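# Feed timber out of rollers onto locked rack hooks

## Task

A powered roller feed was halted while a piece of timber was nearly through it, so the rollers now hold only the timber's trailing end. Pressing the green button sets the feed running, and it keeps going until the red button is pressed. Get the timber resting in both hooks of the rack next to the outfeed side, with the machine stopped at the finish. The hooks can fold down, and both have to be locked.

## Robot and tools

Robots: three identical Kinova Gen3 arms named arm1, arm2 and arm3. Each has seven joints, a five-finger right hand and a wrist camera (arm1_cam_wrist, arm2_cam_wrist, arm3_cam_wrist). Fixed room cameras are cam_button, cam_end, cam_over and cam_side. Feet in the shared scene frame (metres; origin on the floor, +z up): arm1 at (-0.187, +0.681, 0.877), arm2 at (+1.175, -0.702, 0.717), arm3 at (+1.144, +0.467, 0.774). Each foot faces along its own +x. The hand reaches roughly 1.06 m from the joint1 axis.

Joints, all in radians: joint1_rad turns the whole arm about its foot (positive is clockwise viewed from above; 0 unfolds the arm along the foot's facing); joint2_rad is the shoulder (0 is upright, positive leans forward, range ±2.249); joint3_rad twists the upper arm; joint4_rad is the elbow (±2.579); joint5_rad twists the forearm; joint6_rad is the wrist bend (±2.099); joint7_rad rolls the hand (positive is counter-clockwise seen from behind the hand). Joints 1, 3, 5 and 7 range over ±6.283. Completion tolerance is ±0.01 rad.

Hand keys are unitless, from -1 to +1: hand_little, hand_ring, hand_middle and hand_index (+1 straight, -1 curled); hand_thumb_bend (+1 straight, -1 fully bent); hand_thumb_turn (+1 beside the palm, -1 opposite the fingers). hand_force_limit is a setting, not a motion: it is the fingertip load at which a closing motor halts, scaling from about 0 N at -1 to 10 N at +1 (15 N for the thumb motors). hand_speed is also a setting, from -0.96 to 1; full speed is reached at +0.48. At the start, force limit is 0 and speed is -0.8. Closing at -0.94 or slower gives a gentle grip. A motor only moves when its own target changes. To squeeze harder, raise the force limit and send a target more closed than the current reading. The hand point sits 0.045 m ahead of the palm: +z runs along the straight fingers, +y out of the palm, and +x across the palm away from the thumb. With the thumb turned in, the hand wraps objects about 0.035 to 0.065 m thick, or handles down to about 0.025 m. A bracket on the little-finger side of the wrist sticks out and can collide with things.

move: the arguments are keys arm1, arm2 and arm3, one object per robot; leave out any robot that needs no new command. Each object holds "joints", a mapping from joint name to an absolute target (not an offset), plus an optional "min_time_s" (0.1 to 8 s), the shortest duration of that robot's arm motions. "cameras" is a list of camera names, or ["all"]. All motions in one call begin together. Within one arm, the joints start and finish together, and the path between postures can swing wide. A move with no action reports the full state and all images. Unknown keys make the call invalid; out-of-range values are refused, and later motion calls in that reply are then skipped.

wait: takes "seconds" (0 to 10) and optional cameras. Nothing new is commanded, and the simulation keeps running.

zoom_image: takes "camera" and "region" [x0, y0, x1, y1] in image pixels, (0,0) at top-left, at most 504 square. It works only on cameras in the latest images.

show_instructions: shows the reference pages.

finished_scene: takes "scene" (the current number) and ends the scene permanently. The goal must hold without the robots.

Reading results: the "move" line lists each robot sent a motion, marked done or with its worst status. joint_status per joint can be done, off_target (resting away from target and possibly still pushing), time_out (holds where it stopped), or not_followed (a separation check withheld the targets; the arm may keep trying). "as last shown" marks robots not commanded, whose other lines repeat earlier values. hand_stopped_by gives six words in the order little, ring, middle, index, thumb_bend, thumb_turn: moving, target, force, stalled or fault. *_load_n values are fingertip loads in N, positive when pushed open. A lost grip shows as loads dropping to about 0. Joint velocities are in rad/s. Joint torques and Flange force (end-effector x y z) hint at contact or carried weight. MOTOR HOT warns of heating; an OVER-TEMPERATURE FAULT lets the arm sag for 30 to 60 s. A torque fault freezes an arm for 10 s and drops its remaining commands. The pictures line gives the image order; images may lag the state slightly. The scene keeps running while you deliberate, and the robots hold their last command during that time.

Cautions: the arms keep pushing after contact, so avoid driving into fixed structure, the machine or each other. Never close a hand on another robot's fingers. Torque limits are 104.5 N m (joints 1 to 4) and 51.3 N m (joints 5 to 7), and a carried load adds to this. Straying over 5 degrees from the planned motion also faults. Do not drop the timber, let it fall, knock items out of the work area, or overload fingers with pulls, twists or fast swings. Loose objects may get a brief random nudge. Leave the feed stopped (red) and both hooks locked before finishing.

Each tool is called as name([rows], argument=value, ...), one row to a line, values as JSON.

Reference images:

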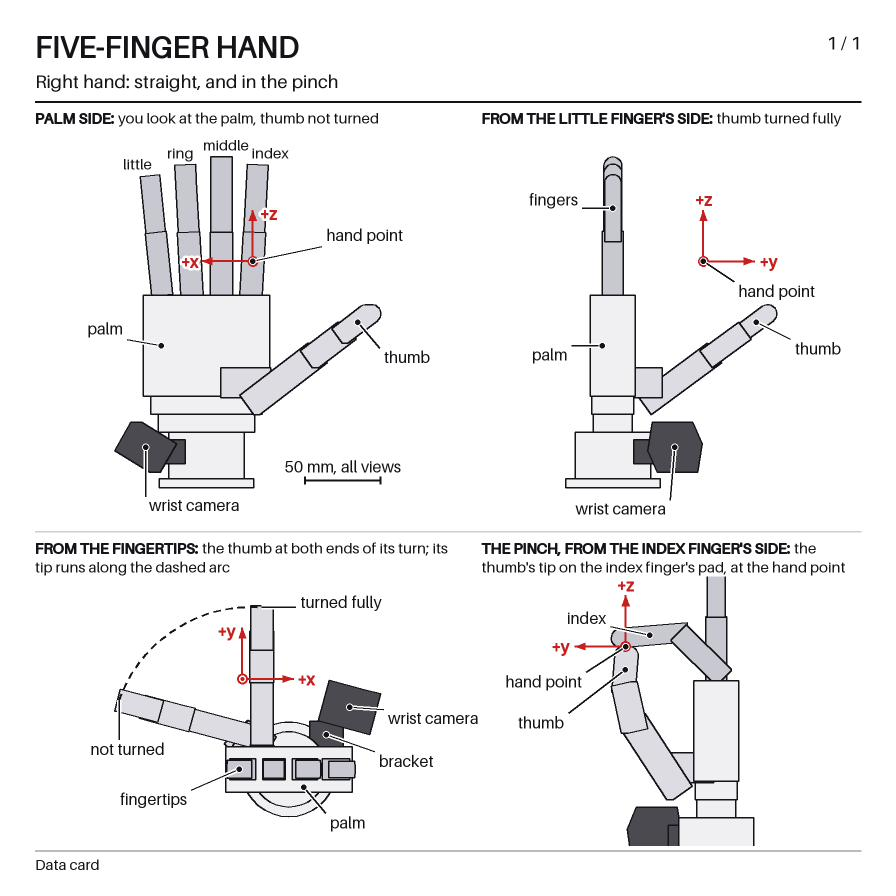

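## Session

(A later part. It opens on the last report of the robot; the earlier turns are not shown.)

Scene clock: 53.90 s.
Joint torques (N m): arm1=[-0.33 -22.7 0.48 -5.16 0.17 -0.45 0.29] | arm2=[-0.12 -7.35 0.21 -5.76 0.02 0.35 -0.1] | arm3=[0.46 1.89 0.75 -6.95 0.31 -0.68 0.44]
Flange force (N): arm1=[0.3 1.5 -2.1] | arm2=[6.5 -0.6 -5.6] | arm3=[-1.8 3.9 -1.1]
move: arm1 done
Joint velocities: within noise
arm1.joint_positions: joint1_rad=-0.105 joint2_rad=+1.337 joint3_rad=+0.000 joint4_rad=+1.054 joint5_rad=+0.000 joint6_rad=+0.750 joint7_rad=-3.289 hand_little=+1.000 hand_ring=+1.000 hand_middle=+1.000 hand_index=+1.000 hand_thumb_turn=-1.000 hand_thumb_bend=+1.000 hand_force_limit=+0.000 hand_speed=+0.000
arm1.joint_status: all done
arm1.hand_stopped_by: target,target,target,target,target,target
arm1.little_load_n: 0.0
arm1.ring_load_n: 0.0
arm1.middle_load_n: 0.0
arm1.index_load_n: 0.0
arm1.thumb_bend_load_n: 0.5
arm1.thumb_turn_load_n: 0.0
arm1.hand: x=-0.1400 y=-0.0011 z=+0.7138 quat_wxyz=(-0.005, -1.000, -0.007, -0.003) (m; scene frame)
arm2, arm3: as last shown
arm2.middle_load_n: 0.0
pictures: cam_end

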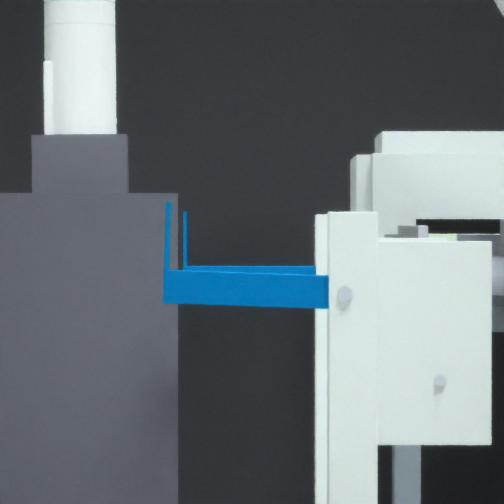

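move(arm1={"joints":{"hand_speed":-0.88,"hand_force_limit":-0.8,"hand_little":-0.25,"hand_ring":-0.25,"hand_middle":-0.25,"hand_index":-0.25}}, cameras=["cam_side","arm1_cam_wrist"])

Scene clock: 58.70 s.
Joint torques (N m): arm1=[0.01 -24.73 0.84 -5.43 0.32 -0.24 0.32] | arm2=[-0.16 -7.32 0.22 -5.76 0.06 0.37 -0.12] | arm3=[0.4 1.87 0.69 -6.97 0.32 -0.66 0.43]
Flange force (N): arm1=[1.0 3.0 1.8] | arm2=[6.5 -0.7 -5.6] | arm3=[-1.9 3.8 -0.9]
move: arm1 off_target
Joint velocities: within noise
arm1.joint_positions: joint1_rad=-0.105 joint2_rad=+1.337 joint3_rad=+0.000 joint4_rad=+1.054 joint5_rad=+0.000 joint6_rad=+0.750 joint7_rad=-3.289 hand_little=-0.192 hand_ring=-0.192 hand_middle=-0.192 hand_index=-0.203 hand_thumb_turn=-1.000 hand_thumb_bend=+1.000 hand_force_limit=-0.800 hand_speed=-0.880
arm1.joint_status: hand_little off_target (ended at -0.192, target -0.250); hand_ring off_target (ended at -0.192, target -0.250); hand_middle off_target (ended at -0.192, target -0.250); hand_index off_target (ended at -0.203, target -0.250); the others done
arm1.hand_stopped_by: force,force,force,force,target,target
arm1.little_load_n: 1.0
arm1.ring_load_n: 3.5
arm1.middle_load_n: 1.5
arm1.index_load_n: 5.5
arm1.thumb_bend_load_n: 1.0
arm1.thumb_turn_load_n: 0.0
arm1.hand: x=-0.1400 y=-0.0011 z=+0.7138 quat_wxyz=(-0.005, -1.000, -0.007, -0.003) (m; scene frame)
arm2, arm3: as last shown
arm3.index_load_n: -0.5
pictures: arm1_cam_wrist, cam_side

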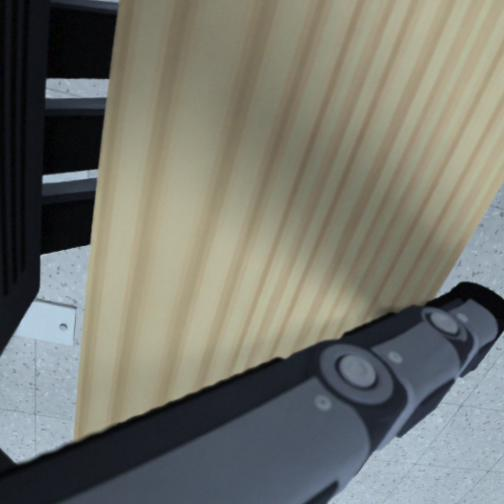

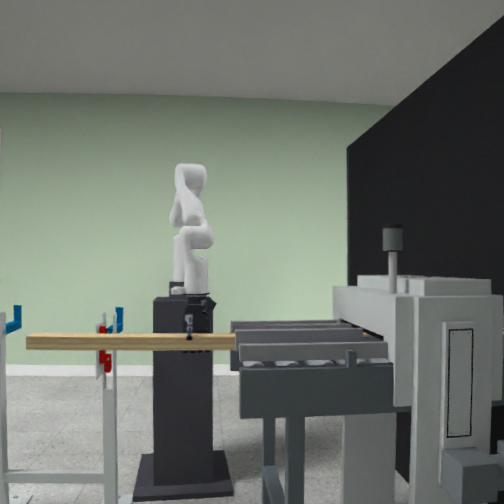

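Same contact as scene 1. Loosen slightly.

move(arm1={"joints":{"hand_little":-0.15,"hand_ring":-0.15,"hand_middle":-0.15,"hand_index":-0.16}}, cameras=["cam_over"])

zoom_image(camera="cam_over", region=[110, 290, 260, 390])

Scene clock: 59.77 s.
Joint torques (N m): arm1=[-0.39 -22.83 0.45 -5.09 0.19 -0.52 0.28] | arm2=[-0.1 -7.29 0.18 -5.76 0.03 0.37 -0.11] | arm3=[0.38 1.87 0.69 -6.94 0.31 -0.67 0.47]
Flange force (N): arm1=[0.3 2.4 -1.9] | arm2=[6.6 -0.6 -5.7] | arm3=[-1.9 3.9 -1.1]
move: arm1 done
Joint velocities: within noise
arm1.joint_positions: joint1_rad=-0.105 joint2_rad=+1.337 joint3_rad=+0.000 joint4_rad=+1.054 joint5_rad=+0.000 joint6_rad=+0.750 joint7_rad=-3.289 hand_little=-0.150 hand_ring=-0.150 hand_middle=-0.150 hand_index=-0.160 hand_thumb_turn=-1.000 hand_thumb_bend=+1.000 hand_force_limit=-0.800 hand_speed=-0.880
arm1.joint_status: all done
arm1.hand_stopped_by: target,target,target,target,target,target
arm1.little_load_n: 0.0
arm1.ring_load_n: 0.0
arm1.middle_load_n: 0.5
arm1.index_load_n: 0.0
arm1.thumb_bend_load_n: 0.5
arm1.thumb_turn_load_n: 0.0
arm1.hand: x=-0.1400 y=-0.0011 z=+0.7138 quat_wxyz=(-0.005, -1.000, -0.007, -0.003) (m; scene frame)
arm2, arm3: as last shown
arm3.index_load_n: 0.0
pictures: cam_over

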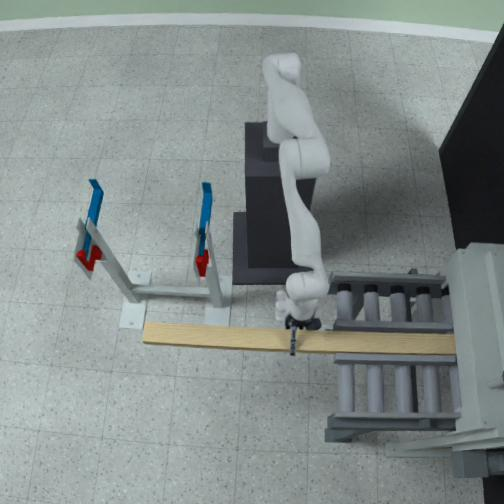

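Scaled by 3.360 from the camera's 504x504 image, which has a finer 720x720 frame.

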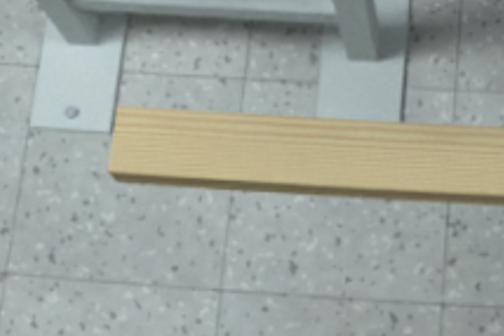

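move(arm2={"joints":{"joint2_rad":0.2723,"joint4_rad":2.0652,"joint6_rad":0.8041},"min_time_s":0.3})

move(arm2={"joints":{"joint2_rad":0.2524,"joint4_rad":2.0472,"joint6_rad":0.842},"min_time_s":0.2})

move(arm2={"joints":{"joint1_rad":-0.1722,"joint2_rad":0.2059,"joint4_rad":2.1127,"joint6_rad":0.823},"min_time_s":0.3})

move(arm2={"joints":{"joint2_rad":0.2271,"joint4_rad":2.1315,"joint6_rad":0.783},"min_time_s":0.3}, cameras=["cam_button","cam_over","cam_side"])

zoom_image(camera="cam_over", region=[110, 290, 260, 390])

Scene clock: 61.60 s.
Joint torques (N m): arm1=[-0.98 -23.16 -0.09 -5.11 0.06 -0.36 0.34] | arm2=[-0.12 -6.17 0.24 -4.95 0.03 0.18 -0.1] | arm3=[0.41 1.93 0.73 -6.93 0.34 -0.66 0.45]
Flange force (N): arm1=[-0.6 2.5 -1.1] | arm2=[7.0 -0.5 -10.0] | arm3=[-1.8 4.0 -1.0]
move: arm2 done
Joint velocities: within noise
arm1, arm3: as last shown
arm1.middle_load_n: 0.0
arm1.thumb_bend_load_n: 0.0
arm1.thumb_turn_load_n: 1.5
arm2.joint_positions: joint1_rad=-0.327 joint2_rad=+0.272 joint3_rad=+0.000 joint4_rad=+2.065 joint5_rad=+0.000 joint6_rad=+0.804 joint7_rad=-1.570 hand_little=-1.000 hand_ring=-1.000 hand_middle=-1.000 hand_index=+1.000 hand_thumb_turn=+1.000 hand_thumb_bend=+1.000 hand_force_limit=+0.000 hand_speed=+0.000
arm2.joint_status: all done
arm2.hand_stopped_by: target,target,target,target,target,target
arm2.little_load_n: 0.0
arm2.ring_load_n: 0.0
arm2.middle_load_n: 0.0
arm2.index_load_n: 0.0
arm2.thumb_bend_load_n: 0.0
arm2.thumb_turn_load_n: 0.0
arm2.hand: x=+0.9441 y=-0.4100 z=+0.8659 quat_wxyz=(-0.007, +0.877, -0.480, +0.004) (m; scene frame)
pictures: none

Scene clock: 62.20 s.
Joint torques (N m): arm1=[-4.31 -31.44 -2.48 -8.68 -0.56 -1.4 0.56] | arm2=[-0.13 -7.33 0.21 -5.77 0.01 0.36 -0.1] | arm3=[0.38 1.92 0.75 -6.96 0.32 -0.68 0.5]
Flange force (N): arm1=[-5.5 3.0 10.5] | arm2=[6.6 -0.6 -5.6] | arm3=[-1.7 4.2 -1.0]
move: arm2 done
Joint velocities: within noise
arm1, arm3: as last shown
arm1.joint_positions: joint1_rad=-0.105 joint2_rad=+1.337 joint3_rad=+0.000 joint4_rad=+1.054 joint5_rad=+0.000 joint6_rad=+0.750 joint7_rad=-3.289 hand_little=-0.150 hand_ring=-0.150 hand_middle=-0.150 hand_index=-0.159 hand_thumb_turn=-1.000 hand_thumb_bend=+1.000 hand_force_limit=-0.800 hand_speed=-0.880
arm1.index_load_n: 10.5
arm1.thumb_turn_load_n: 0.0
arm1.hand: x=-0.1401 y=-0.0010 z=+0.7137 quat_wxyz=(-0.005, -1.000, -0.007, -0.003) (m; scene frame)
arm2.joint_positions: joint1_rad=-0.327 joint2_rad=+0.252 joint3_rad=+0.000 joint4_rad=+2.047 joint5_rad=+0.000 joint6_rad=+0.842 joint7_rad=-1.570 hand_little=-1.000 hand_ring=-1.000 hand_middle=-1.000 hand_index=+1.000 hand_thumb_turn=+1.000 hand_thumb_bend=+1.000 hand_force_limit=+0.000 hand_speed=+0.000
arm2.joint_status: all done
arm2.hand_stopped_by: target,target,target,target,target,target
arm2.little_load_n: 0.0
arm2.ring_load_n: 0.0
arm2.middle_load_n: 0.0
arm2.index_load_n: 0.0
arm2.thumb_bend_load_n: -0.5
arm2.thumb_turn_load_n: 0.0
arm2.hand: x=+0.9440 y=-0.4101 z=+0.8768 quat_wxyz=(-0.006, +0.877, -0.480, +0.004) (m; scene frame)
arm3.middle_load_n: -0.5
pictures: none

Scene clock: 63.30 s.
Joint torques (N m): arm1=[-3.84 -31.53 -2.02 -8.74 -0.39 -1.33 0.58] | arm2=[-0.14 -6.37 0.15 -5.7 0.02 0.33 -0.1] | arm3=[0.34 1.89 0.77 -6.96 0.31 -0.67 0.45]
Flange force (N): arm1=[-4.8 2.4 10.6] | arm2=[6.6 -0.6 -5.9] | arm3=[-1.8 4.2 -1.0]
move: arm2 done
Joint velocities: within noise
arm1, arm3: as last shown
arm1.thumb_bend_load_n: -0.5
arm1.hand: x=-0.1400 y=-0.0011 z=+0.7138 quat_wxyz=(-0.005, -1.000, -0.007, -0.003) (m; scene frame)
arm2.joint_positions: joint1_rad=-0.172 joint2_rad=+0.206 joint3_rad=+0.000 joint4_rad=+2.113 joint5_rad=+0.000 joint6_rad=+0.823 joint7_rad=-1.570 hand_little=-1.000 hand_ring=-1.000 hand_middle=-1.000 hand_index=+1.000 hand_thumb_turn=+1.000 hand_thumb_bend=+1.000 hand_force_limit=+0.000 hand_speed=+0.000
arm2.joint_status: all done
arm2.hand_stopped_by: target,target,target,target,target,target
arm2.little_load_n: 0.0
arm2.ring_load_n: 0.0
arm2.middle_load_n: 0.0
arm2.index_load_n: 0.0
arm2.thumb_bend_load_n: 0.0
arm2.thumb_turn_load_n: 0.0
arm2.hand: x=+1.0012 y=-0.3994 z=+0.8776 quat_wxyz=(-0.007, +0.837, -0.547, +0.003) (m; scene frame)
arm3.middle_load_n: 0.0
pictures: none

Scene clock: 63.90 s.
Joint torques (N m): arm1=[-3.83 -31.49 -2.01 -8.75 -0.37 -1.35 0.58] | arm2=[-0.17 -5.46 0.14 -4.93 0.02 0.2 -0.11] | arm3=[0.33 1.94 0.75 -6.9 0.3 -0.71 0.49]
Flange force (N): arm1=[-4.8 2.4 10.5] | arm2=[6.9 -0.7 -9.8] | arm3=[-1.7 4.2 -1.3]
move: arm2 done
Joint velocities: within noise
arm1: as last shown
arm1.thumb_bend_load_n: 0.0
arm2.joint_positions: joint1_rad=-0.172 joint2_rad=+0.227 joint3_rad=+0.000 joint4_rad=+2.131 joint5_rad=+0.000 joint6_rad=+0.783 joint7_rad=-1.570 hand_little=-1.000 hand_ring=-1.000 hand_middle=-1.000 hand_index=+1.000 hand_thumb_turn=+1.000 hand_thumb_bend=+1.000 hand_force_limit=+0.000 hand_speed=+0.000
arm2.joint_status: all done
arm2.hand_stopped_by: target,target,target,target,target,target
arm2.little_load_n: 0.0
arm2.ring_load_n: 0.0
arm2.middle_load_n: 0.0
arm2.index_load_n: 0.0
arm2.thumb_bend_load_n: 0.0
arm2.thumb_turn_load_n: 0.0
arm2.hand: x=+1.0013 y=-0.3993 z=+0.8667 quat_wxyz=(-0.007, +0.837, -0.547, +0.003) (m; scene frame)
arm3.joint_positions: joint1_rad=-0.420 joint2_rad=-0.547 joint3_rad=-0.030 joint4_rad=+1.459 joint5_rad=-0.023 joint6_rad=+1.861 joint7_rad=-1.724 hand_little=+1.000 hand_ring=+1.000 hand_middle=+1.000 hand_index=+1.000 hand_thumb_turn=+1.000 hand_thumb_bend=+1.000 hand_force_limit=+0.000 hand_speed=-0.800
arm3.joint_status: not commanded
arm3.hand_stopped_by: target,target,target,target,target,target
arm3.little_load_n: 0.0
arm3.ring_load_n: 0.0
arm3.middle_load_n: 0.0
arm3.index_load_n: 0.0
arm3.thumb_bend_load_n: 0.0
arm3.thumb_turn_load_n: 0.0
arm3.hand: x=+1.2556 y=+0.3171 z=+1.3238 quat_wxyz=(-0.161, -0.593, -0.784, +0.085) (m; scene frame)
pictures: cam_button, cam_over, cam_side

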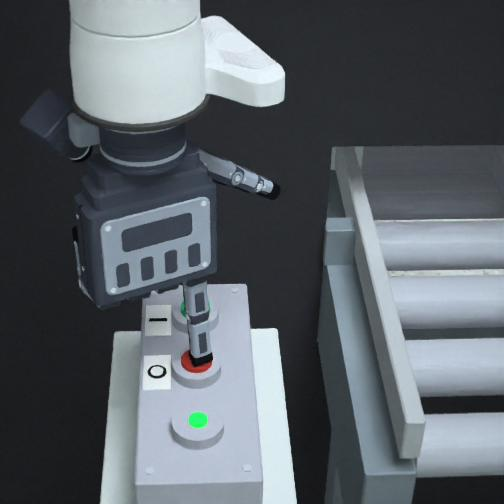

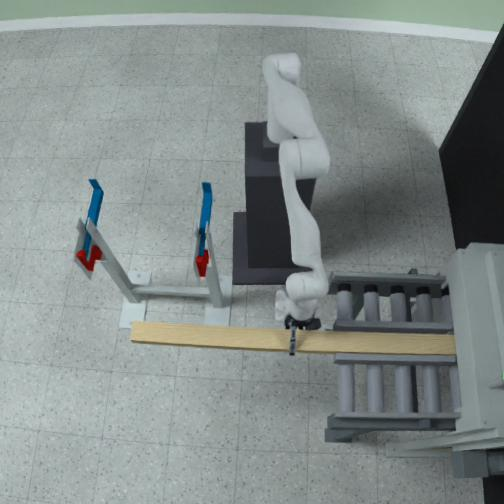

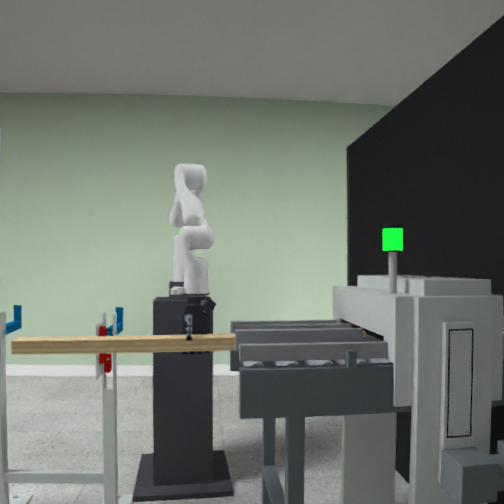

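Scaled by 3.360 from the camera's 504x504 image, which has a finer 720x720 frame.

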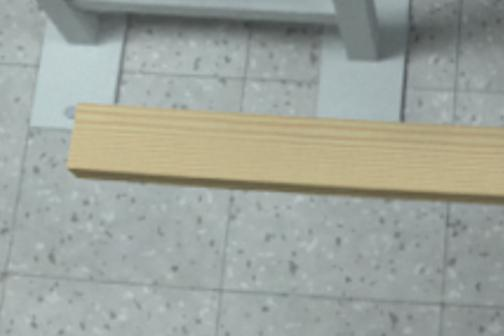

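wait(seconds=0.1, cameras=["cam_button","cam_over","cam_side"])

zoom_image(camera="cam_over", region=[110, 290, 260, 390])

zoom_image(camera="cam_over", region=[330, 290, 480, 390])

zoom_image(camera="cam_side", region=[0, 290, 250, 400])

Scene clock: 65.20 s.
Joint torques (N m): arm1=[-3.9 -31.47 -2.02 -8.77 -0.41 -1.36 0.62] | arm2=[-0.13 -5.45 0.15 -4.88 0.03 0.19 -0.11] | arm3=[0.41 1.9 0.75 -6.96 0.29 -0.7 0.45]
Flange force (N): arm1=[-4.9 2.3 10.5] | arm2=[6.8 -0.6 -9.9] | arm3=[-1.8 4.0 -1.1]
Joint velocities: within noise
arm1.joint_positions: joint1_rad=-0.105 joint2_rad=+1.337 joint3_rad=+0.000 joint4_rad=+1.054 joint5_rad=+0.000 joint6_rad=+0.750 joint7_rad=-3.289 hand_little=-0.150 hand_ring=-0.150 hand_middle=-0.150 hand_index=-0.159 hand_thumb_turn=-1.000 hand_thumb_bend=+1.000 hand_force_limit=-0.800 hand_speed=-0.880
arm1.joint_status: not commanded
arm1.hand_stopped_by: target,target,target,target,target,target
arm1.little_load_n: 0.0
arm1.ring_load_n: 0.0
arm1.middle_load_n: 0.0
arm1.index_load_n: 10.5
arm1.thumb_bend_load_n: 0.0
arm1.thumb_turn_load_n: 0.0
arm1.hand: x=-0.1400 y=-0.0011 z=+0.7138 quat_wxyz=(-0.005, -1.000, -0.007, -0.003) (m; scene frame)
arm2.joint_positions: joint1_rad=-0.172 joint2_rad=+0.227 joint3_rad=+0.000 joint4_rad=+2.131 joint5_rad=+0.000 joint6_rad=+0.783 joint7_rad=-1.570 hand_little=-1.000 hand_ring=-1.000 hand_middle=-1.000 hand_index=+1.000 hand_thumb_turn=+1.000 hand_thumb_bend=+1.000 hand_force_limit=+0.000 hand_speed=+0.000
arm2.joint_status: all done
arm2.hand_stopped_by: target,target,target,target,target,target
arm2.little_load_n: 0.0
arm2.ring_load_n: 0.0
arm2.middle_load_n: 0.0
arm2.index_load_n: 0.0
arm2.thumb_bend_load_n: 0.0
arm2.thumb_turn_load_n: 0.0
arm2.hand: x=+1.0013 y=-0.3993 z=+0.8667 quat_wxyz=(-0.007, +0.837, -0.547, +0.003) (m; scene frame)
arm3.joint_positions: joint1_rad=-0.420 joint2_rad=-0.547 joint3_rad=-0.030 joint4_rad=+1.459 joint5_rad=-0.023 joint6_rad=+1.861 joint7_rad=-1.724 hand_little=+1.000 hand_ring=+1.000 hand_middle=+1.000 hand_index=+1.000 hand_thumb_turn=+1.000 hand_thumb_bend=+1.000 hand_force_limit=+0.000 hand_speed=-0.800
arm3.joint_status: not commanded
arm3.hand_stopped_by: target,target,target,target,target,target
arm3.little_load_n: 0.0
arm3.ring_load_n: 0.0
arm3.middle_load_n: 0.0
arm3.index_load_n: 0.5
arm3.thumb_bend_load_n: 0.0
arm3.thumb_turn_load_n: 0.0
arm3.hand: x=+1.2556 y=+0.3171 z=+1.3238 quat_wxyz=(-0.161, -0.593, -0.784, +0.085) (m; scene frame)
wait: 0.10 s; at rest from the start
pictures: cam_button, cam_over, cam_side

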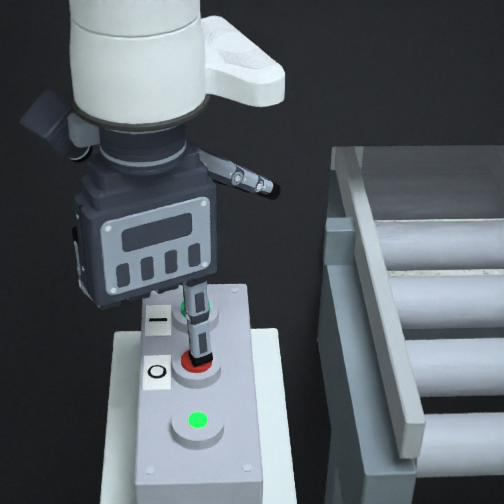

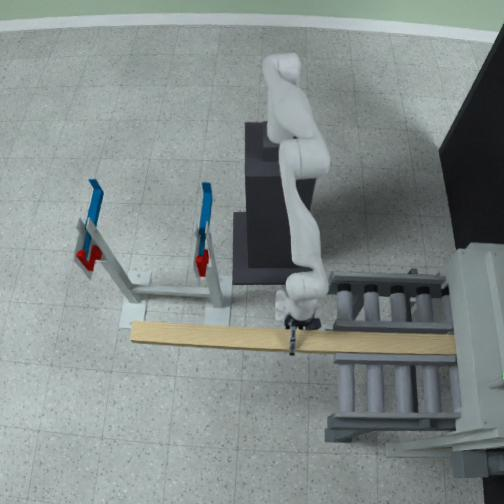

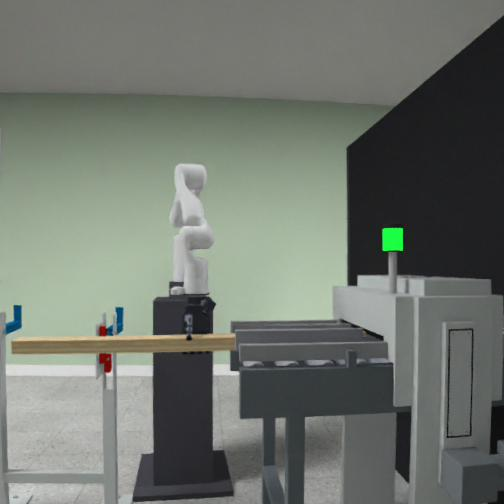

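Scaled by 3.360 from the camera's 504x504 image, which has a finer 720x720 frame.

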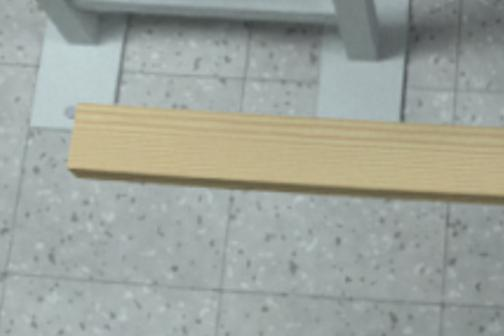

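Scaled by 3.360 from the camera's 504x504 image, which has a finer 720x720 frame.

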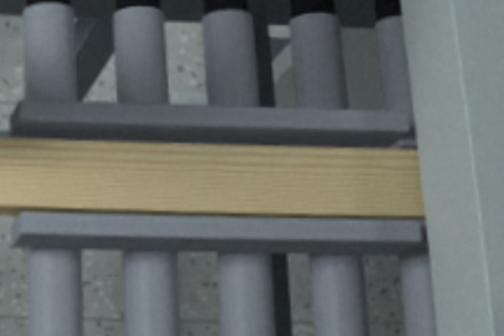

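Scaled by 2.016 from the camera's 504x504 image, which has a finer 720x720 frame.

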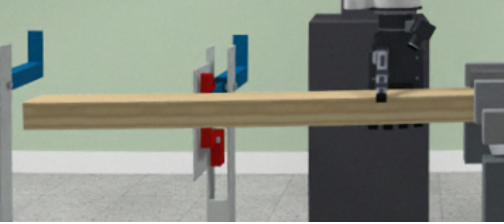

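zoom_image(camera="cam_button", region=[130, 270, 270, 450])

Scaled by 2.800 from the camera's 504x504 image, which has a finer 720x720 frame.

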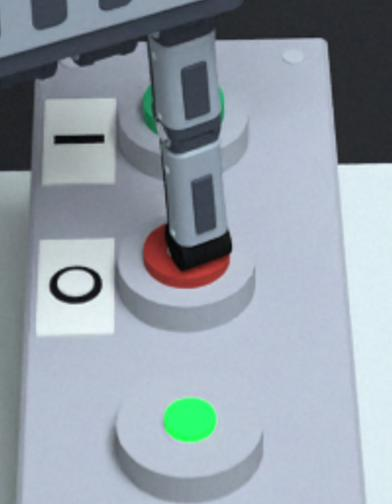

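move(arm2={"joints":{"joint2_rad":0.229,"joint4_rad":2.1332,"joint6_rad":0.7794},"min_time_s":0.2}, cameras=["cam_button"])

Scene clock: 68.03 s.
Joint torques (N m): arm1=[-3.83 -31.47 -2.01 -8.77 -0.38 -1.41 0.61] | arm2=[-0.1 -5.35 0.2 -4.79 0.05 0.23 -0.11] | arm3=[0.42 1.95 0.77 -6.98 0.34 -0.67 0.43]
Flange force (N): arm1=[-4.7 2.4 10.4] | arm2=[6.9 -0.5 -10.2] | arm3=[-1.6 4.0 -0.9]
move: arm2 done
Joint velocities: within noise
arm1, arm3: as last shown
arm2.joint_positions: joint1_rad=-0.172 joint2_rad=+0.229 joint3_rad=+0.000 joint4_rad=+2.133 joint5_rad=+0.000 joint6_rad=+0.779 joint7_rad=-1.570 hand_little=-1.000 hand_ring=-1.000 hand_middle=-1.000 hand_index=+1.000 hand_thumb_turn=+1.000 hand_thumb_bend=+1.000 hand_force_limit=+0.000 hand_speed=+0.000
arm2.joint_status: all done
arm2.hand_stopped_by: target,target,target,target,target,target
arm2.little_load_n: 0.0
arm2.ring_load_n: 0.0
arm2.middle_load_n: 0.0
arm2.index_load_n: -0.5
arm2.thumb_bend_load_n: 0.0
arm2.thumb_turn_load_n: 0.0
arm2.hand: x=+1.0014 y=-0.3993 z=+0.8657 quat_wxyz=(-0.007, +0.837, -0.547, +0.003) (m; scene frame)
arm3.index_load_n: 0.0
arm3.thumb_turn_load_n: -0.5
pictures: cam_button

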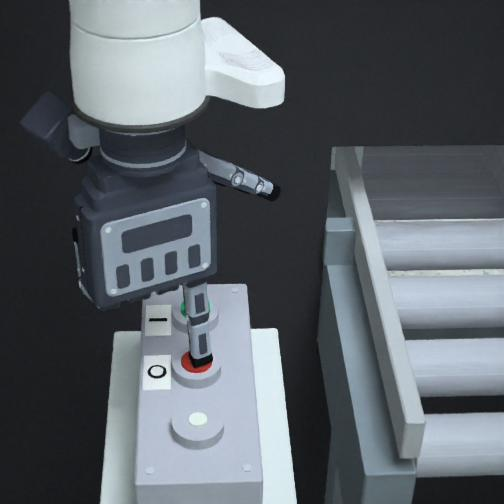

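move(arm2={"joints":{"joint2_rad":0.2059,"joint4_rad":2.1127,"joint6_rad":0.823},"min_time_s":0.4}, cameras=["cam_over","cam_side","cam_button","arm1_cam_wrist"])

zoom_image(camera="cam_over", region=[330, 290, 480, 390])

zoom_image(camera="cam_side", region=[120, 290, 300, 400])

Scene clock: 69.67 s.
Joint torques (N m): arm1=[-3.82 -31.47 -2.05 -8.8 -0.34 -1.36 0.6] | arm2=[-0.14 -6.41 0.17 -5.71 0.04 0.34 -0.11] | arm3=[0.39 1.9 0.73 -6.95 0.28 -0.69 0.45]
Flange force (N): arm1=[-4.8 2.1 10.4] | arm2=[6.6 -0.6 -5.8] | arm3=[-1.8 3.9 -1.1]
move: arm2 done
Joint velocities: within noise
arm1, arm3: as last shown
arm2.joint_positions: joint1_rad=-0.172 joint2_rad=+0.206 joint3_rad=+0.000 joint4_rad=+2.113 joint5_rad=+0.000 joint6_rad=+0.823 joint7_rad=-1.570 hand_little=-1.000 hand_ring=-1.000 hand_middle=-1.000 hand_index=+1.000 hand_thumb_turn=+1.000 hand_thumb_bend=+1.000 hand_force_limit=+0.000 hand_speed=+0.000
arm2.joint_status: all done
arm2.hand_stopped_by: target,target,target,target,target,target
arm2.little_load_n: 0.5
arm2.ring_load_n: 0.0
arm2.middle_load_n: 0.0
arm2.index_load_n: 0.0
arm2.thumb_bend_load_n: 0.0
arm2.thumb_turn_load_n: 0.0
arm2.hand: x=+1.0012 y=-0.3994 z=+0.8776 quat_wxyz=(-0.007, +0.837, -0.547, +0.004) (m; scene frame)
arm3.thumb_turn_load_n: 0.0
pictures: arm1_cam_wrist, cam_button, cam_over, cam_side

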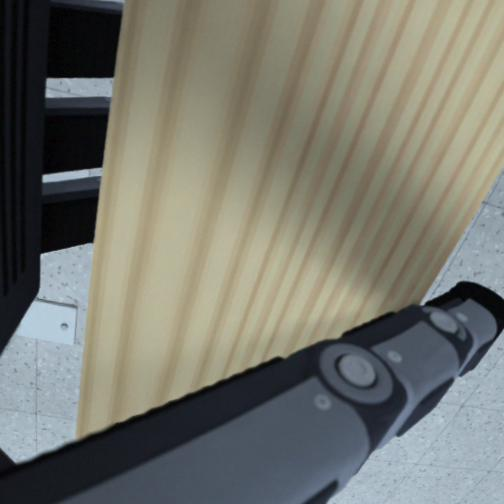

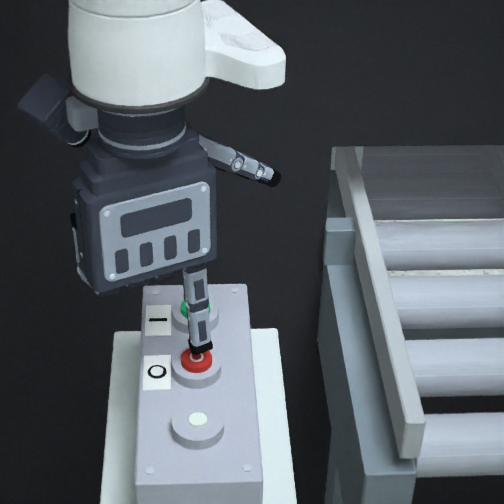

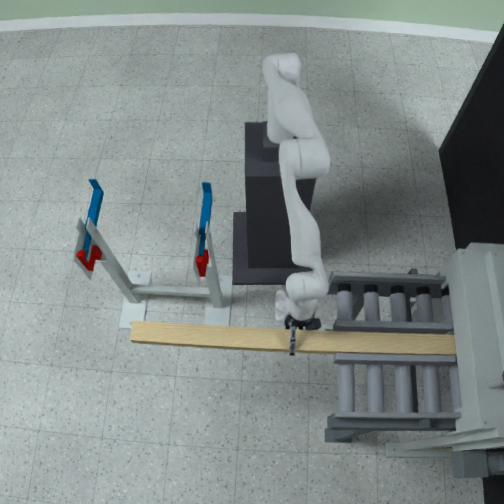

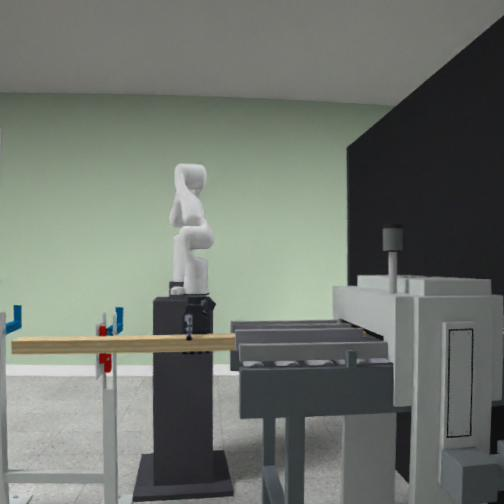

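Scaled by 3.360 from the camera's 504x504 image, which has a finer 720x720 frame.

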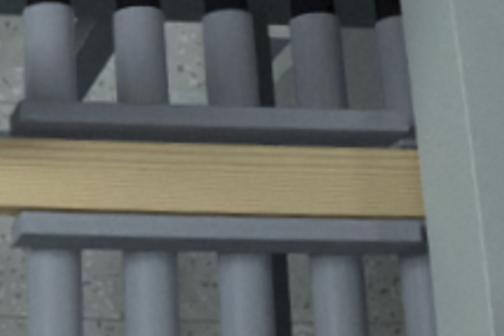

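Scaled by 2.800 from the camera's 504x504 image, which has a finer 720x720 frame.

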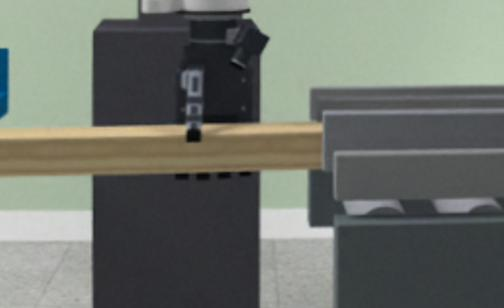

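move(arm1={"joints":{"joint2_rad":1.3333,"joint4_rad":1.0567,"joint6_rad":0.7516},"min_time_s":1}, cameras=["cam_side"])

zoom_image(camera="cam_side", region=[0, 290, 250, 400])

Scene clock: 74.97 s.
Joint torques (N m): arm1=[-0.82 -32.48 0.66 -8.84 0.42 -1.25 0.37] | arm2=[-0.13 -6.36 0.19 -5.67 0.02 0.34 -0.12] | arm3=[0.4 1.9 0.76 -6.92 0.32 -0.67 0.43]
Flange force (N): arm1=[-0.2 2.8 12.5] | arm2=[6.6 -0.6 -6.0] | arm3=[-1.9 4.0 -1.2]
move: arm1 done
Joint velocities: within noise
arm1.joint_positions: joint1_rad=-0.105 joint2_rad=+1.333 joint3_rad=+0.000 joint4_rad=+1.057 joint5_rad=+0.000 joint6_rad=+0.752 joint7_rad=-3.289 hand_little=-0.150 hand_ring=-0.150 hand_middle=-0.150 hand_index=-0.159 hand_thumb_turn=-1.000 hand_thumb_bend=+1.000 hand_force_limit=-0.800 hand_speed=-0.880
arm1.joint_status: all done
arm1.hand_stopped_by: target,target,target,target,target,target
arm1.little_load_n: 0.5
arm1.ring_load_n: 2.5
arm1.middle_load_n: 1.0
arm1.index_load_n: 12.5
arm1.thumb_bend_load_n: 0.0
arm1.thumb_turn_load_n: 0.0
arm1.hand: x=-0.1400 y=-0.0010 z=+0.7158 quat_wxyz=(-0.005, -1.000, -0.007, -0.003) (m; scene frame)
arm2, arm3: as last shown
arm2.little_load_n: 0.0
arm2.hand: x=+1.0012 y=-0.3994 z=+0.8776 quat_wxyz=(-0.007, +0.837, -0.547, +0.003) (m; scene frame)
arm3.thumb_bend_load_n: -0.5
pictures: cam_side

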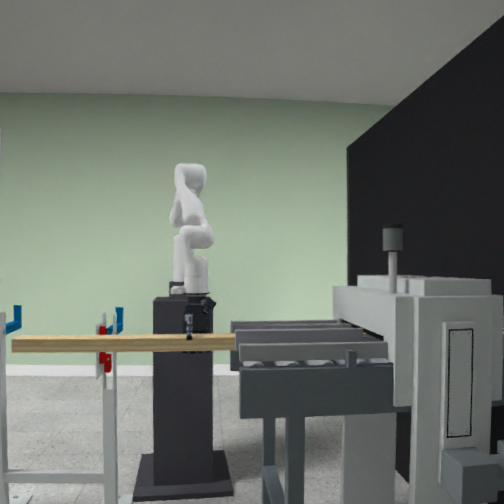

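Scaled by 2.016 from the camera's 504x504 image, which has a finer 720x720 frame.

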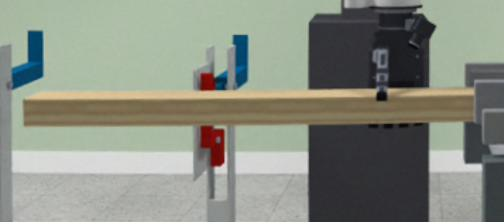

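move(arm1={"joints":{"joint2_rad":1.3304,"joint4_rad":1.0583,"joint6_rad":0.7529},"min_time_s":1}, cameras=["cam_side"])

zoom_image(camera="cam_side", region=[0, 290, 250, 400])

Scene clock: 88.47 s.
Joint torques (N m): arm1=[-0.37 -33.46 0.83 -9.36 0.38 -1.45 0.26] | arm2=[-0.14 -6.36 0.16 -5.69 0.02 0.34 -0.09] | arm3=[0.42 1.92 0.74 -6.94 0.32 -0.66 0.47]
Flange force (N): arm1=[0.3 2.5 13.7] | arm2=[6.6 -0.5 -5.9] | arm3=[-1.8 4.0 -1.0]
move: arm1 done
Joint velocities: within noise
arm1.joint_positions: joint1_rad=-0.105 joint2_rad=+1.330 joint3_rad=+0.000 joint4_rad=+1.058 joint5_rad=+0.000 joint6_rad=+0.753 joint7_rad=-3.289 hand_little=-0.150 hand_ring=-0.150 hand_middle=-0.150 hand_index=-0.159 hand_thumb_turn=-1.000 hand_thumb_bend=+1.000 hand_force_limit=-0.800 hand_speed=-0.880
arm1.joint_status: all done
arm1.hand_stopped_by: target,target,target,target,target,target
arm1.little_load_n: 2.0
arm1.ring_load_n: 4.5
arm1.middle_load_n: 1.5
arm1.index_load_n: 10.5
arm1.thumb_bend_load_n: 0.0
arm1.thumb_turn_load_n: 0.0
arm1.hand: x=-0.1400 y=-0.0010 z=+0.7172 quat_wxyz=(-0.005, -1.000, -0.007, -0.003) (m; scene frame)
arm2, arm3: as last shown
arm3.thumb_bend_load_n: 0.0
pictures: cam_side

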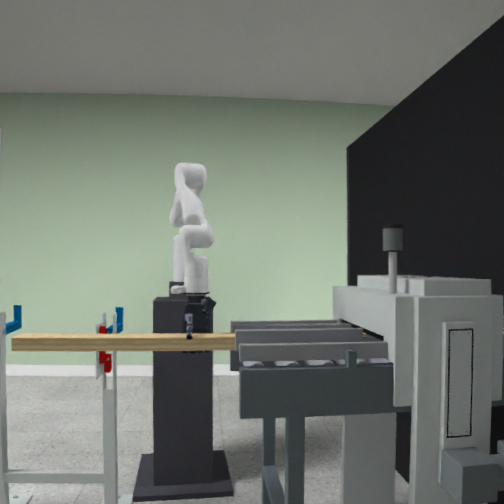

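Scaled by 2.016 from the camera's 504x504 image, which has a finer 720x720 frame.

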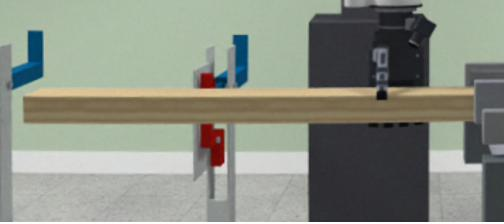

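move(arm1={"joints":{"joint2_rad":1.3278,"joint4_rad":1.0597,"joint6_rad":0.7541},"min_time_s":1}, cameras=["cam_side"])

zoom_image(camera="cam_side", region=[0, 290, 250, 400])

Scene clock: 90.77 s.
Joint torques (N m): arm1=[-0.41 -33.51 0.77 -9.34 0.34 -1.45 0.3] | arm2=[-0.14 -6.37 0.18 -5.67 0.03 0.35 -0.11] | arm3=[0.38 1.92 0.76 -6.94 0.32 -0.67 0.46]
Flange force (N): arm1=[0.3 2.8 13.9] | arm2=[6.5 -0.6 -5.9] | arm3=[-1.7 4.1 -1.0]
move: arm1 done
Joint velocities: within noise
arm1.joint_positions: joint1_rad=-0.105 joint2_rad=+1.328 joint3_rad=+0.000 joint4_rad=+1.060 joint5_rad=+0.000 joint6_rad=+0.754 joint7_rad=-3.289 hand_little=-0.150 hand_ring=-0.150 hand_middle=-0.150 hand_index=-0.159 hand_thumb_turn=-1.000 hand_thumb_bend=+1.000 hand_force_limit=-0.800 hand_speed=-0.880
arm1.joint_status: all done
arm1.hand_stopped_by: target,target,target,target,target,target
arm1.little_load_n: 2.5
arm1.ring_load_n: 5.0
arm1.middle_load_n: 2.0
arm1.index_load_n: 10.0
arm1.thumb_bend_load_n: -0.5
arm1.thumb_turn_load_n: 0.0
arm1.hand: x=-0.1400 y=-0.0010 z=+0.7186 quat_wxyz=(-0.005, -1.000, -0.007, -0.003) (m; scene frame)
arm2, arm3: as last shown
arm2.little_load_n: 0.5
pictures: cam_side

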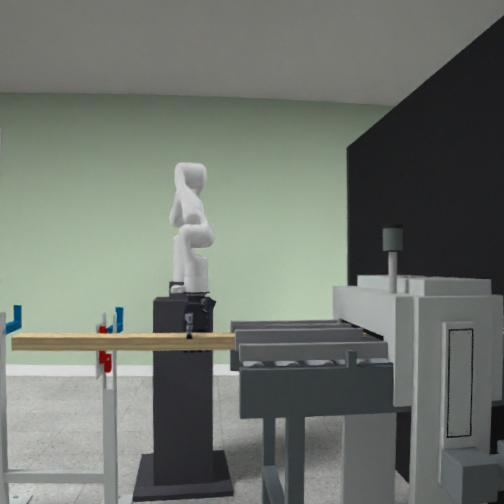

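Scaled by 2.016 from the camera's 504x504 image, which has a finer 720x720 frame.

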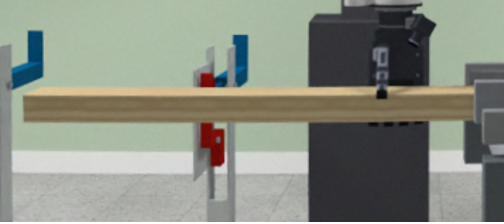

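move(arm1={"joints":{"hand_speed":-0.9,"hand_force_limit":-0.6,"hand_thumb_bend":-0.2}}, cameras=["arm1_cam_wrist"])

Scene clock: 97.50 s.
Joint torques (N m): arm1=[-0.51 -33.52 0.78 -9.44 0.36 -1.44 0.31] | arm2=[-0.14 -6.39 0.15 -5.67 0.03 0.35 -0.1] | arm3=[0.39 1.9 0.74 -6.94 0.32 -0.68 0.46]
Flange force (N): arm1=[0.1 2.3 13.8] | arm2=[6.5 -0.6 -5.9] | arm3=[-1.8 4.0 -1.1]
move: arm1 off_target
Joint velocities: within noise
arm1.joint_positions: joint1_rad=-0.105 joint2_rad=+1.328 joint3_rad=+0.000 joint4_rad=+1.060 joint5_rad=+0.000 joint6_rad=+0.754 joint7_rad=-3.289 hand_little=-0.150 hand_ring=-0.150 hand_middle=-0.150 hand_index=-0.159 hand_thumb_turn=-1.000 hand_thumb_bend=+0.940 hand_force_limit=-0.600 hand_speed=-0.900
arm1.joint_status: hand_thumb_bend off_target (ended at +0.940, target -0.200); the others done
arm1.hand_stopped_by: target,target,target,target,force,target
arm1.little_load_n: 2.5
arm1.ring_load_n: 5.0
arm1.middle_load_n: 2.5
arm1.index_load_n: 11.5
arm1.thumb_bend_load_n: 4.0
arm1.thumb_turn_load_n: 0.5
arm1.hand: x=-0.1400 y=-0.0010 z=+0.7186 quat_wxyz=(-0.005, -1.000, -0.007, -0.003) (m; scene frame)
arm2, arm3: as last shown
arm2.little_load_n: 0.0
pictures: arm1_cam_wrist

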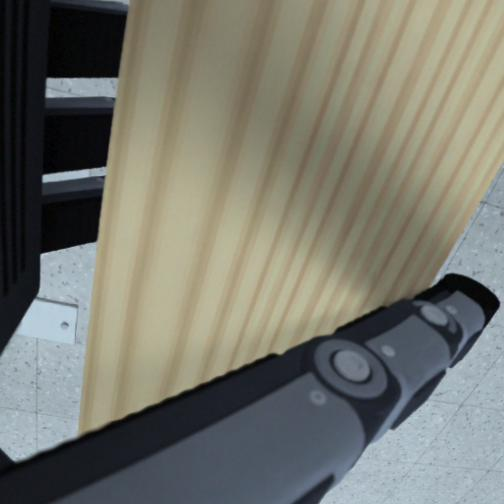

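move(arm1={"joints":{"hand_force_limit":0.2,"hand_middle":-0.3,"hand_speed":-0.94}})

move(arm1={"joints":{"hand_force_limit":0.0,"hand_thumb_bend":0.2}}, cameras=["arm1_cam_wrist","cam_side"])

Scene clock: 99.87 s.
Joint torques (N m): arm1=[-0.5 -33.57 0.77 -9.32 0.34 -1.41 0.27] | arm2=[-0.16 -6.41 0.19 -5.68 0.03 0.35 -0.13] | arm3=[0.4 1.93 0.75 -6.93 0.3 -0.65 0.45]
Flange force (N): arm1=[0.1 2.9 14.0] | arm2=[6.5 -0.7 -5.8] | arm3=[-1.8 4.0 -1.0]
move: arm1 off_target
Joint velocities: within noise
arm1.joint_positions: joint1_rad=-0.105 joint2_rad=+1.328 joint3_rad=+0.000 joint4_rad=+1.060 joint5_rad=+0.000 joint6_rad=+0.754 joint7_rad=-3.289 hand_little=-0.150 hand_ring=-0.150 hand_middle=-0.154 hand_index=-0.159 hand_thumb_turn=-1.000 hand_thumb_bend=+0.940 hand_force_limit=+0.200 hand_speed=-0.940
arm1.joint_status: hand_middle off_target (ended at -0.154, target -0.300); the others done
arm1.hand_stopped_by: target,target,force,target,force,target
arm1.little_load_n: 2.5
arm1.ring_load_n: 4.5
arm1.middle_load_n: 6.0
arm1.index_load_n: 10.5
arm1.thumb_bend_load_n: 4.0
arm1.thumb_turn_load_n: 0.0
arm1.hand: x=-0.1400 y=-0.0010 z=+0.7186 quat_wxyz=(-0.005, -1.000, -0.007, -0.003) (m; scene frame)
arm2, arm3: as last shown
pictures: none

Scene clock: 100.37 s.
Joint torques (N m): arm1=[-0.42 -33.53 0.76 -9.32 0.34 -1.41 0.28] | arm2=[-0.12 -6.39 0.18 -5.67 0.03 0.35 -0.13] | arm3=[0.38 1.92 0.75 -6.96 0.29 -0.69 0.44]
Flange force (N): arm1=[0.3 2.8 14.0] | arm2=[6.5 -0.6 -5.9] | arm3=[-1.7 4.0 -1.0]
move: arm1 off_target
Joint velocities: within noise
arm1.joint_positions: joint1_rad=-0.105 joint2_rad=+1.328 joint3_rad=+0.000 joint4_rad=+1.060 joint5_rad=+0.000 joint6_rad=+0.754 joint7_rad=-3.289 hand_little=-0.150 hand_ring=-0.150 hand_middle=-0.154 hand_index=-0.159 hand_thumb_turn=-1.000 hand_thumb_bend=+0.933 hand_force_limit=+0.000 hand_speed=-0.940
arm1.joint_status: hand_thumb_bend off_target (ended at +0.933, target +0.200); the others done
arm1.hand_stopped_by: target,target,force,target,force,target
arm1.little_load_n: 2.5
arm1.ring_load_n: 5.0
arm1.middle_load_n: 6.5
arm1.index_load_n: 11.5
arm1.thumb_bend_load_n: 7.5
arm1.thumb_turn_load_n: 0.5
arm1.hand: x=-0.1400 y=-0.0010 z=+0.7186 quat_wxyz=(-0.005, -1.000, -0.007, -0.003) (m; scene frame)
arm2: as last shown
arm3.joint_positions: joint1_rad=-0.420 joint2_rad=-0.547 joint3_rad=-0.030 joint4_rad=+1.459 joint5_rad=-0.023 joint6_rad=+1.861 joint7_rad=-1.724 hand_little=+1.000 hand_ring=+1.000 hand_middle=+1.000 hand_index=+1.000 hand_thumb_turn=+1.000 hand_thumb_bend=+1.000 hand_force_limit=+0.000 hand_speed=-0.800
arm3.joint_status: not commanded
arm3.hand_stopped_by: target,target,target,target,target,target
arm3.little_load_n: 0.0
arm3.ring_load_n: 0.0
arm3.middle_load_n: 0.5
arm3.index_load_n: 0.0
arm3.thumb_bend_load_n: 0.0
arm3.thumb_turn_load_n: 0.0
arm3.hand: x=+1.2556 y=+0.3171 z=+1.3238 quat_wxyz=(-0.161, -0.593, -0.784, +0.085) (m; scene frame)
pictures: arm1_cam_wrist, cam_side

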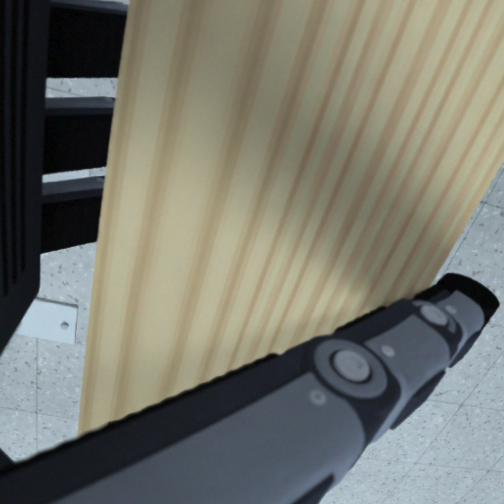

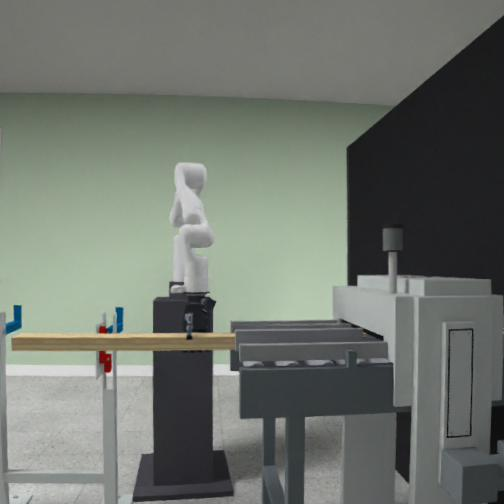

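move(arm1={"joints":{"joint1_rad":0.0237,"joint2_rad":1.3218,"joint4_rad":1.076,"joint6_rad":0.7439,"joint7_rad":-3.1609},"min_time_s":2.2}, cameras=["cam_side","cam_over","arm1_cam_wrist"])

zoom_image(camera="cam_over", region=[330, 290, 480, 390])

Scene clock: 105.83 s.
Joint torques (N m): arm1=[-0.5 -33.37 0.72 -9.29 0.35 -1.48 0.4] | arm2=[-0.14 -6.38 0.13 -5.66 0.02 0.33 -0.11] | arm3=[0.39 1.94 0.77 -6.97 0.29 -0.65 0.45]
Flange force (N): arm1=[0.0 2.6 13.8] | arm2=[6.5 -0.7 -6.0] | arm3=[-1.7 4.0 -0.9]
move: arm1 done
Joint velocities: within noise
arm1.joint_positions: joint1_rad=+0.024 joint2_rad=+1.322 joint3_rad=+0.000 joint4_rad=+1.076 joint5_rad=+0.000 joint6_rad=+0.744 joint7_rad=-3.161 hand_little=-0.150 hand_ring=-0.150 hand_middle=-0.154 hand_index=-0.159 hand_thumb_turn=-1.000 hand_thumb_bend=+0.933 hand_force_limit=+0.000 hand_speed=-0.940
arm1.joint_status: all done
arm1.hand_stopped_by: target,target,force,target,force,target
arm1.little_load_n: 2.5
arm1.ring_load_n: 5.0
arm1.middle_load_n: 6.5
arm1.index_load_n: 11.5
arm1.thumb_bend_load_n: 7.0
arm1.thumb_turn_load_n: 1.0
arm1.hand: x=-0.2200 y=-0.0027 z=+0.7183 quat_wxyz=(-0.005, -1.000, -0.007, -0.003) (m; scene frame)
arm2, arm3: as last shown
arm3.ring_load_n: 0.5
arm3.middle_load_n: 0.0
pictures: arm1_cam_wrist, cam_over, cam_side

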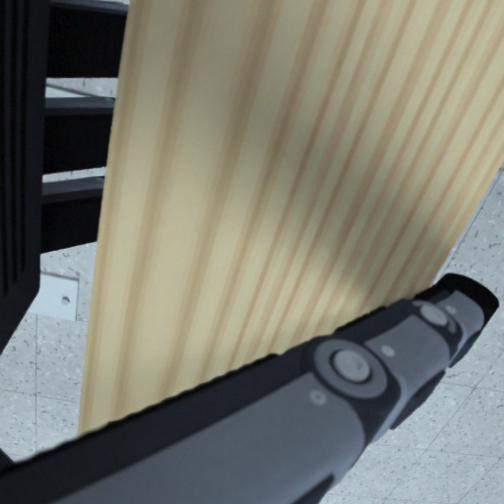

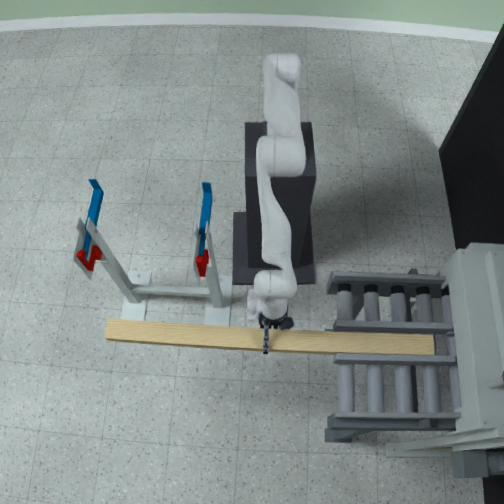

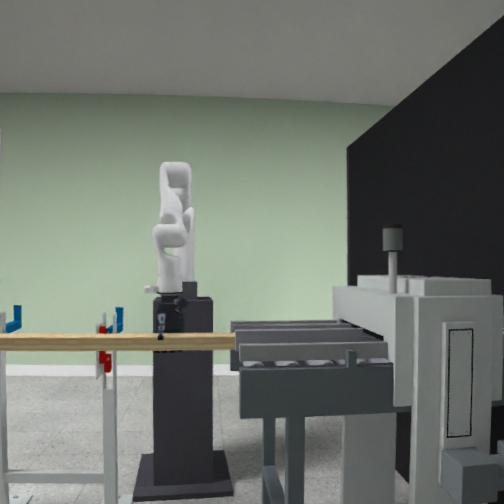

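Scaled by 3.360 from the camera's 504x504 image, which has a finer 720x720 frame.

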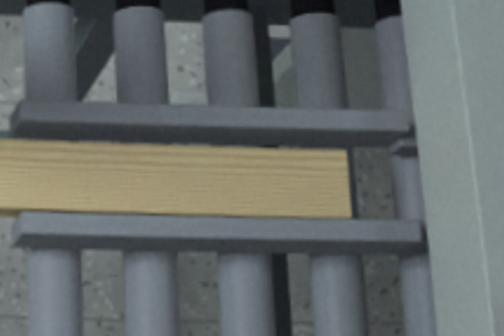

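move(arm1={"joints":{"joint1_rad":0.1513,"joint2_rad":1.2556,"joint4_rad":1.0731,"joint6_rad":0.8129,"joint7_rad":-3.0333},"min_time_s":2.5}, cameras=["cam_side","cam_over"])

Scene clock: 110.37 s.
Joint torques (N m): arm1=[-0.54 -33.59 0.55 -9.87 0.21 -1.46 0.28] | arm2=[-0.14 -6.39 0.16 -5.66 0.02 0.37 -0.11] | arm3=[0.37 1.92 0.72 -6.94 0.35 -0.66 0.46]
Flange force (N): arm1=[-0.6 2.8 13.8] | arm2=[6.5 -0.6 -5.8] | arm3=[-1.8 4.0 -1.0]
move: arm1 done
Joint velocities: within noise
arm1.joint_positions: joint1_rad=+0.151 joint2_rad=+1.256 joint3_rad=+0.000 joint4_rad=+1.073 joint5_rad=+0.000 joint6_rad=+0.813 joint7_rad=-3.033 hand_little=-0.150 hand_ring=-0.150 hand_middle=-0.154 hand_index=-0.159 hand_thumb_turn=-1.000 hand_thumb_bend=+0.933 hand_force_limit=+0.000 hand_speed=-0.940
arm1.joint_status: all done
arm1.hand_stopped_by: target,target,force,target,force,target
arm1.little_load_n: 2.5
arm1.ring_load_n: 5.0
arm1.middle_load_n: 6.5
arm1.index_load_n: 11.5
arm1.thumb_bend_load_n: 7.0
arm1.thumb_turn_load_n: 0.5
arm1.hand: x=-0.3000 y=-0.0045 z=+0.7598 quat_wxyz=(-0.005, -1.000, -0.007, -0.003) (m; scene frame)
arm2.joint_positions: joint1_rad=-0.172 joint2_rad=+0.206 joint3_rad=+0.000 joint4_rad=+2.113 joint5_rad=+0.000 joint6_rad=+0.823 joint7_rad=-1.570 hand_little=-1.000 hand_ring=-1.000 hand_middle=-1.000 hand_index=+1.000 hand_thumb_turn=+1.000 hand_thumb_bend=+1.000 hand_force_limit=+0.000 hand_speed=+0.000
arm2.joint_status: not commanded
arm2.hand_stopped_by: target,target,target,target,target,target
arm2.little_load_n: 0.0
arm2.ring_load_n: 0.0
arm2.middle_load_n: 0.0
arm2.index_load_n: 0.0
arm2.thumb_bend_load_n: 0.0
arm2.thumb_turn_load_n: 0.0
arm2.hand: x=+1.0012 y=-0.3994 z=+0.8776 quat_wxyz=(-0.007, +0.837, -0.547, +0.003) (m; scene frame)
arm3: as last shown
arm3.ring_load_n: 0.0
pictures: cam_over, cam_side

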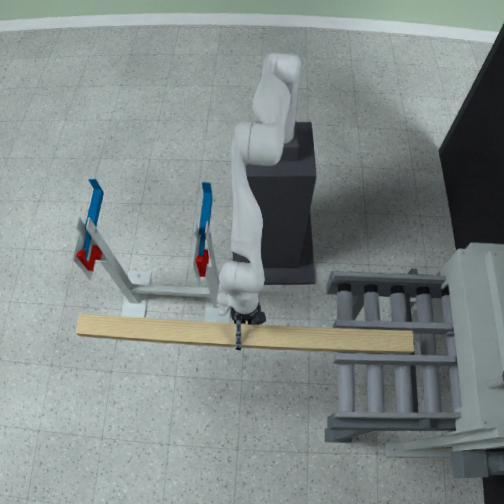

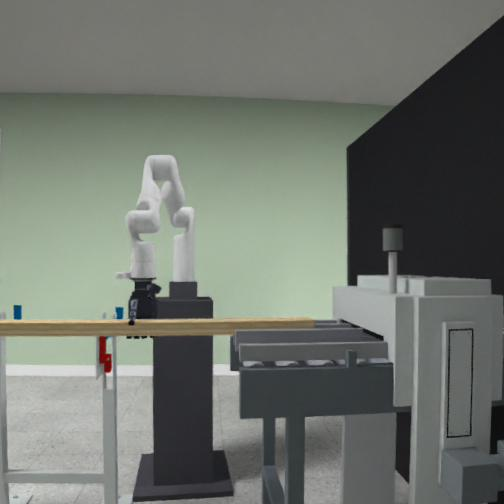

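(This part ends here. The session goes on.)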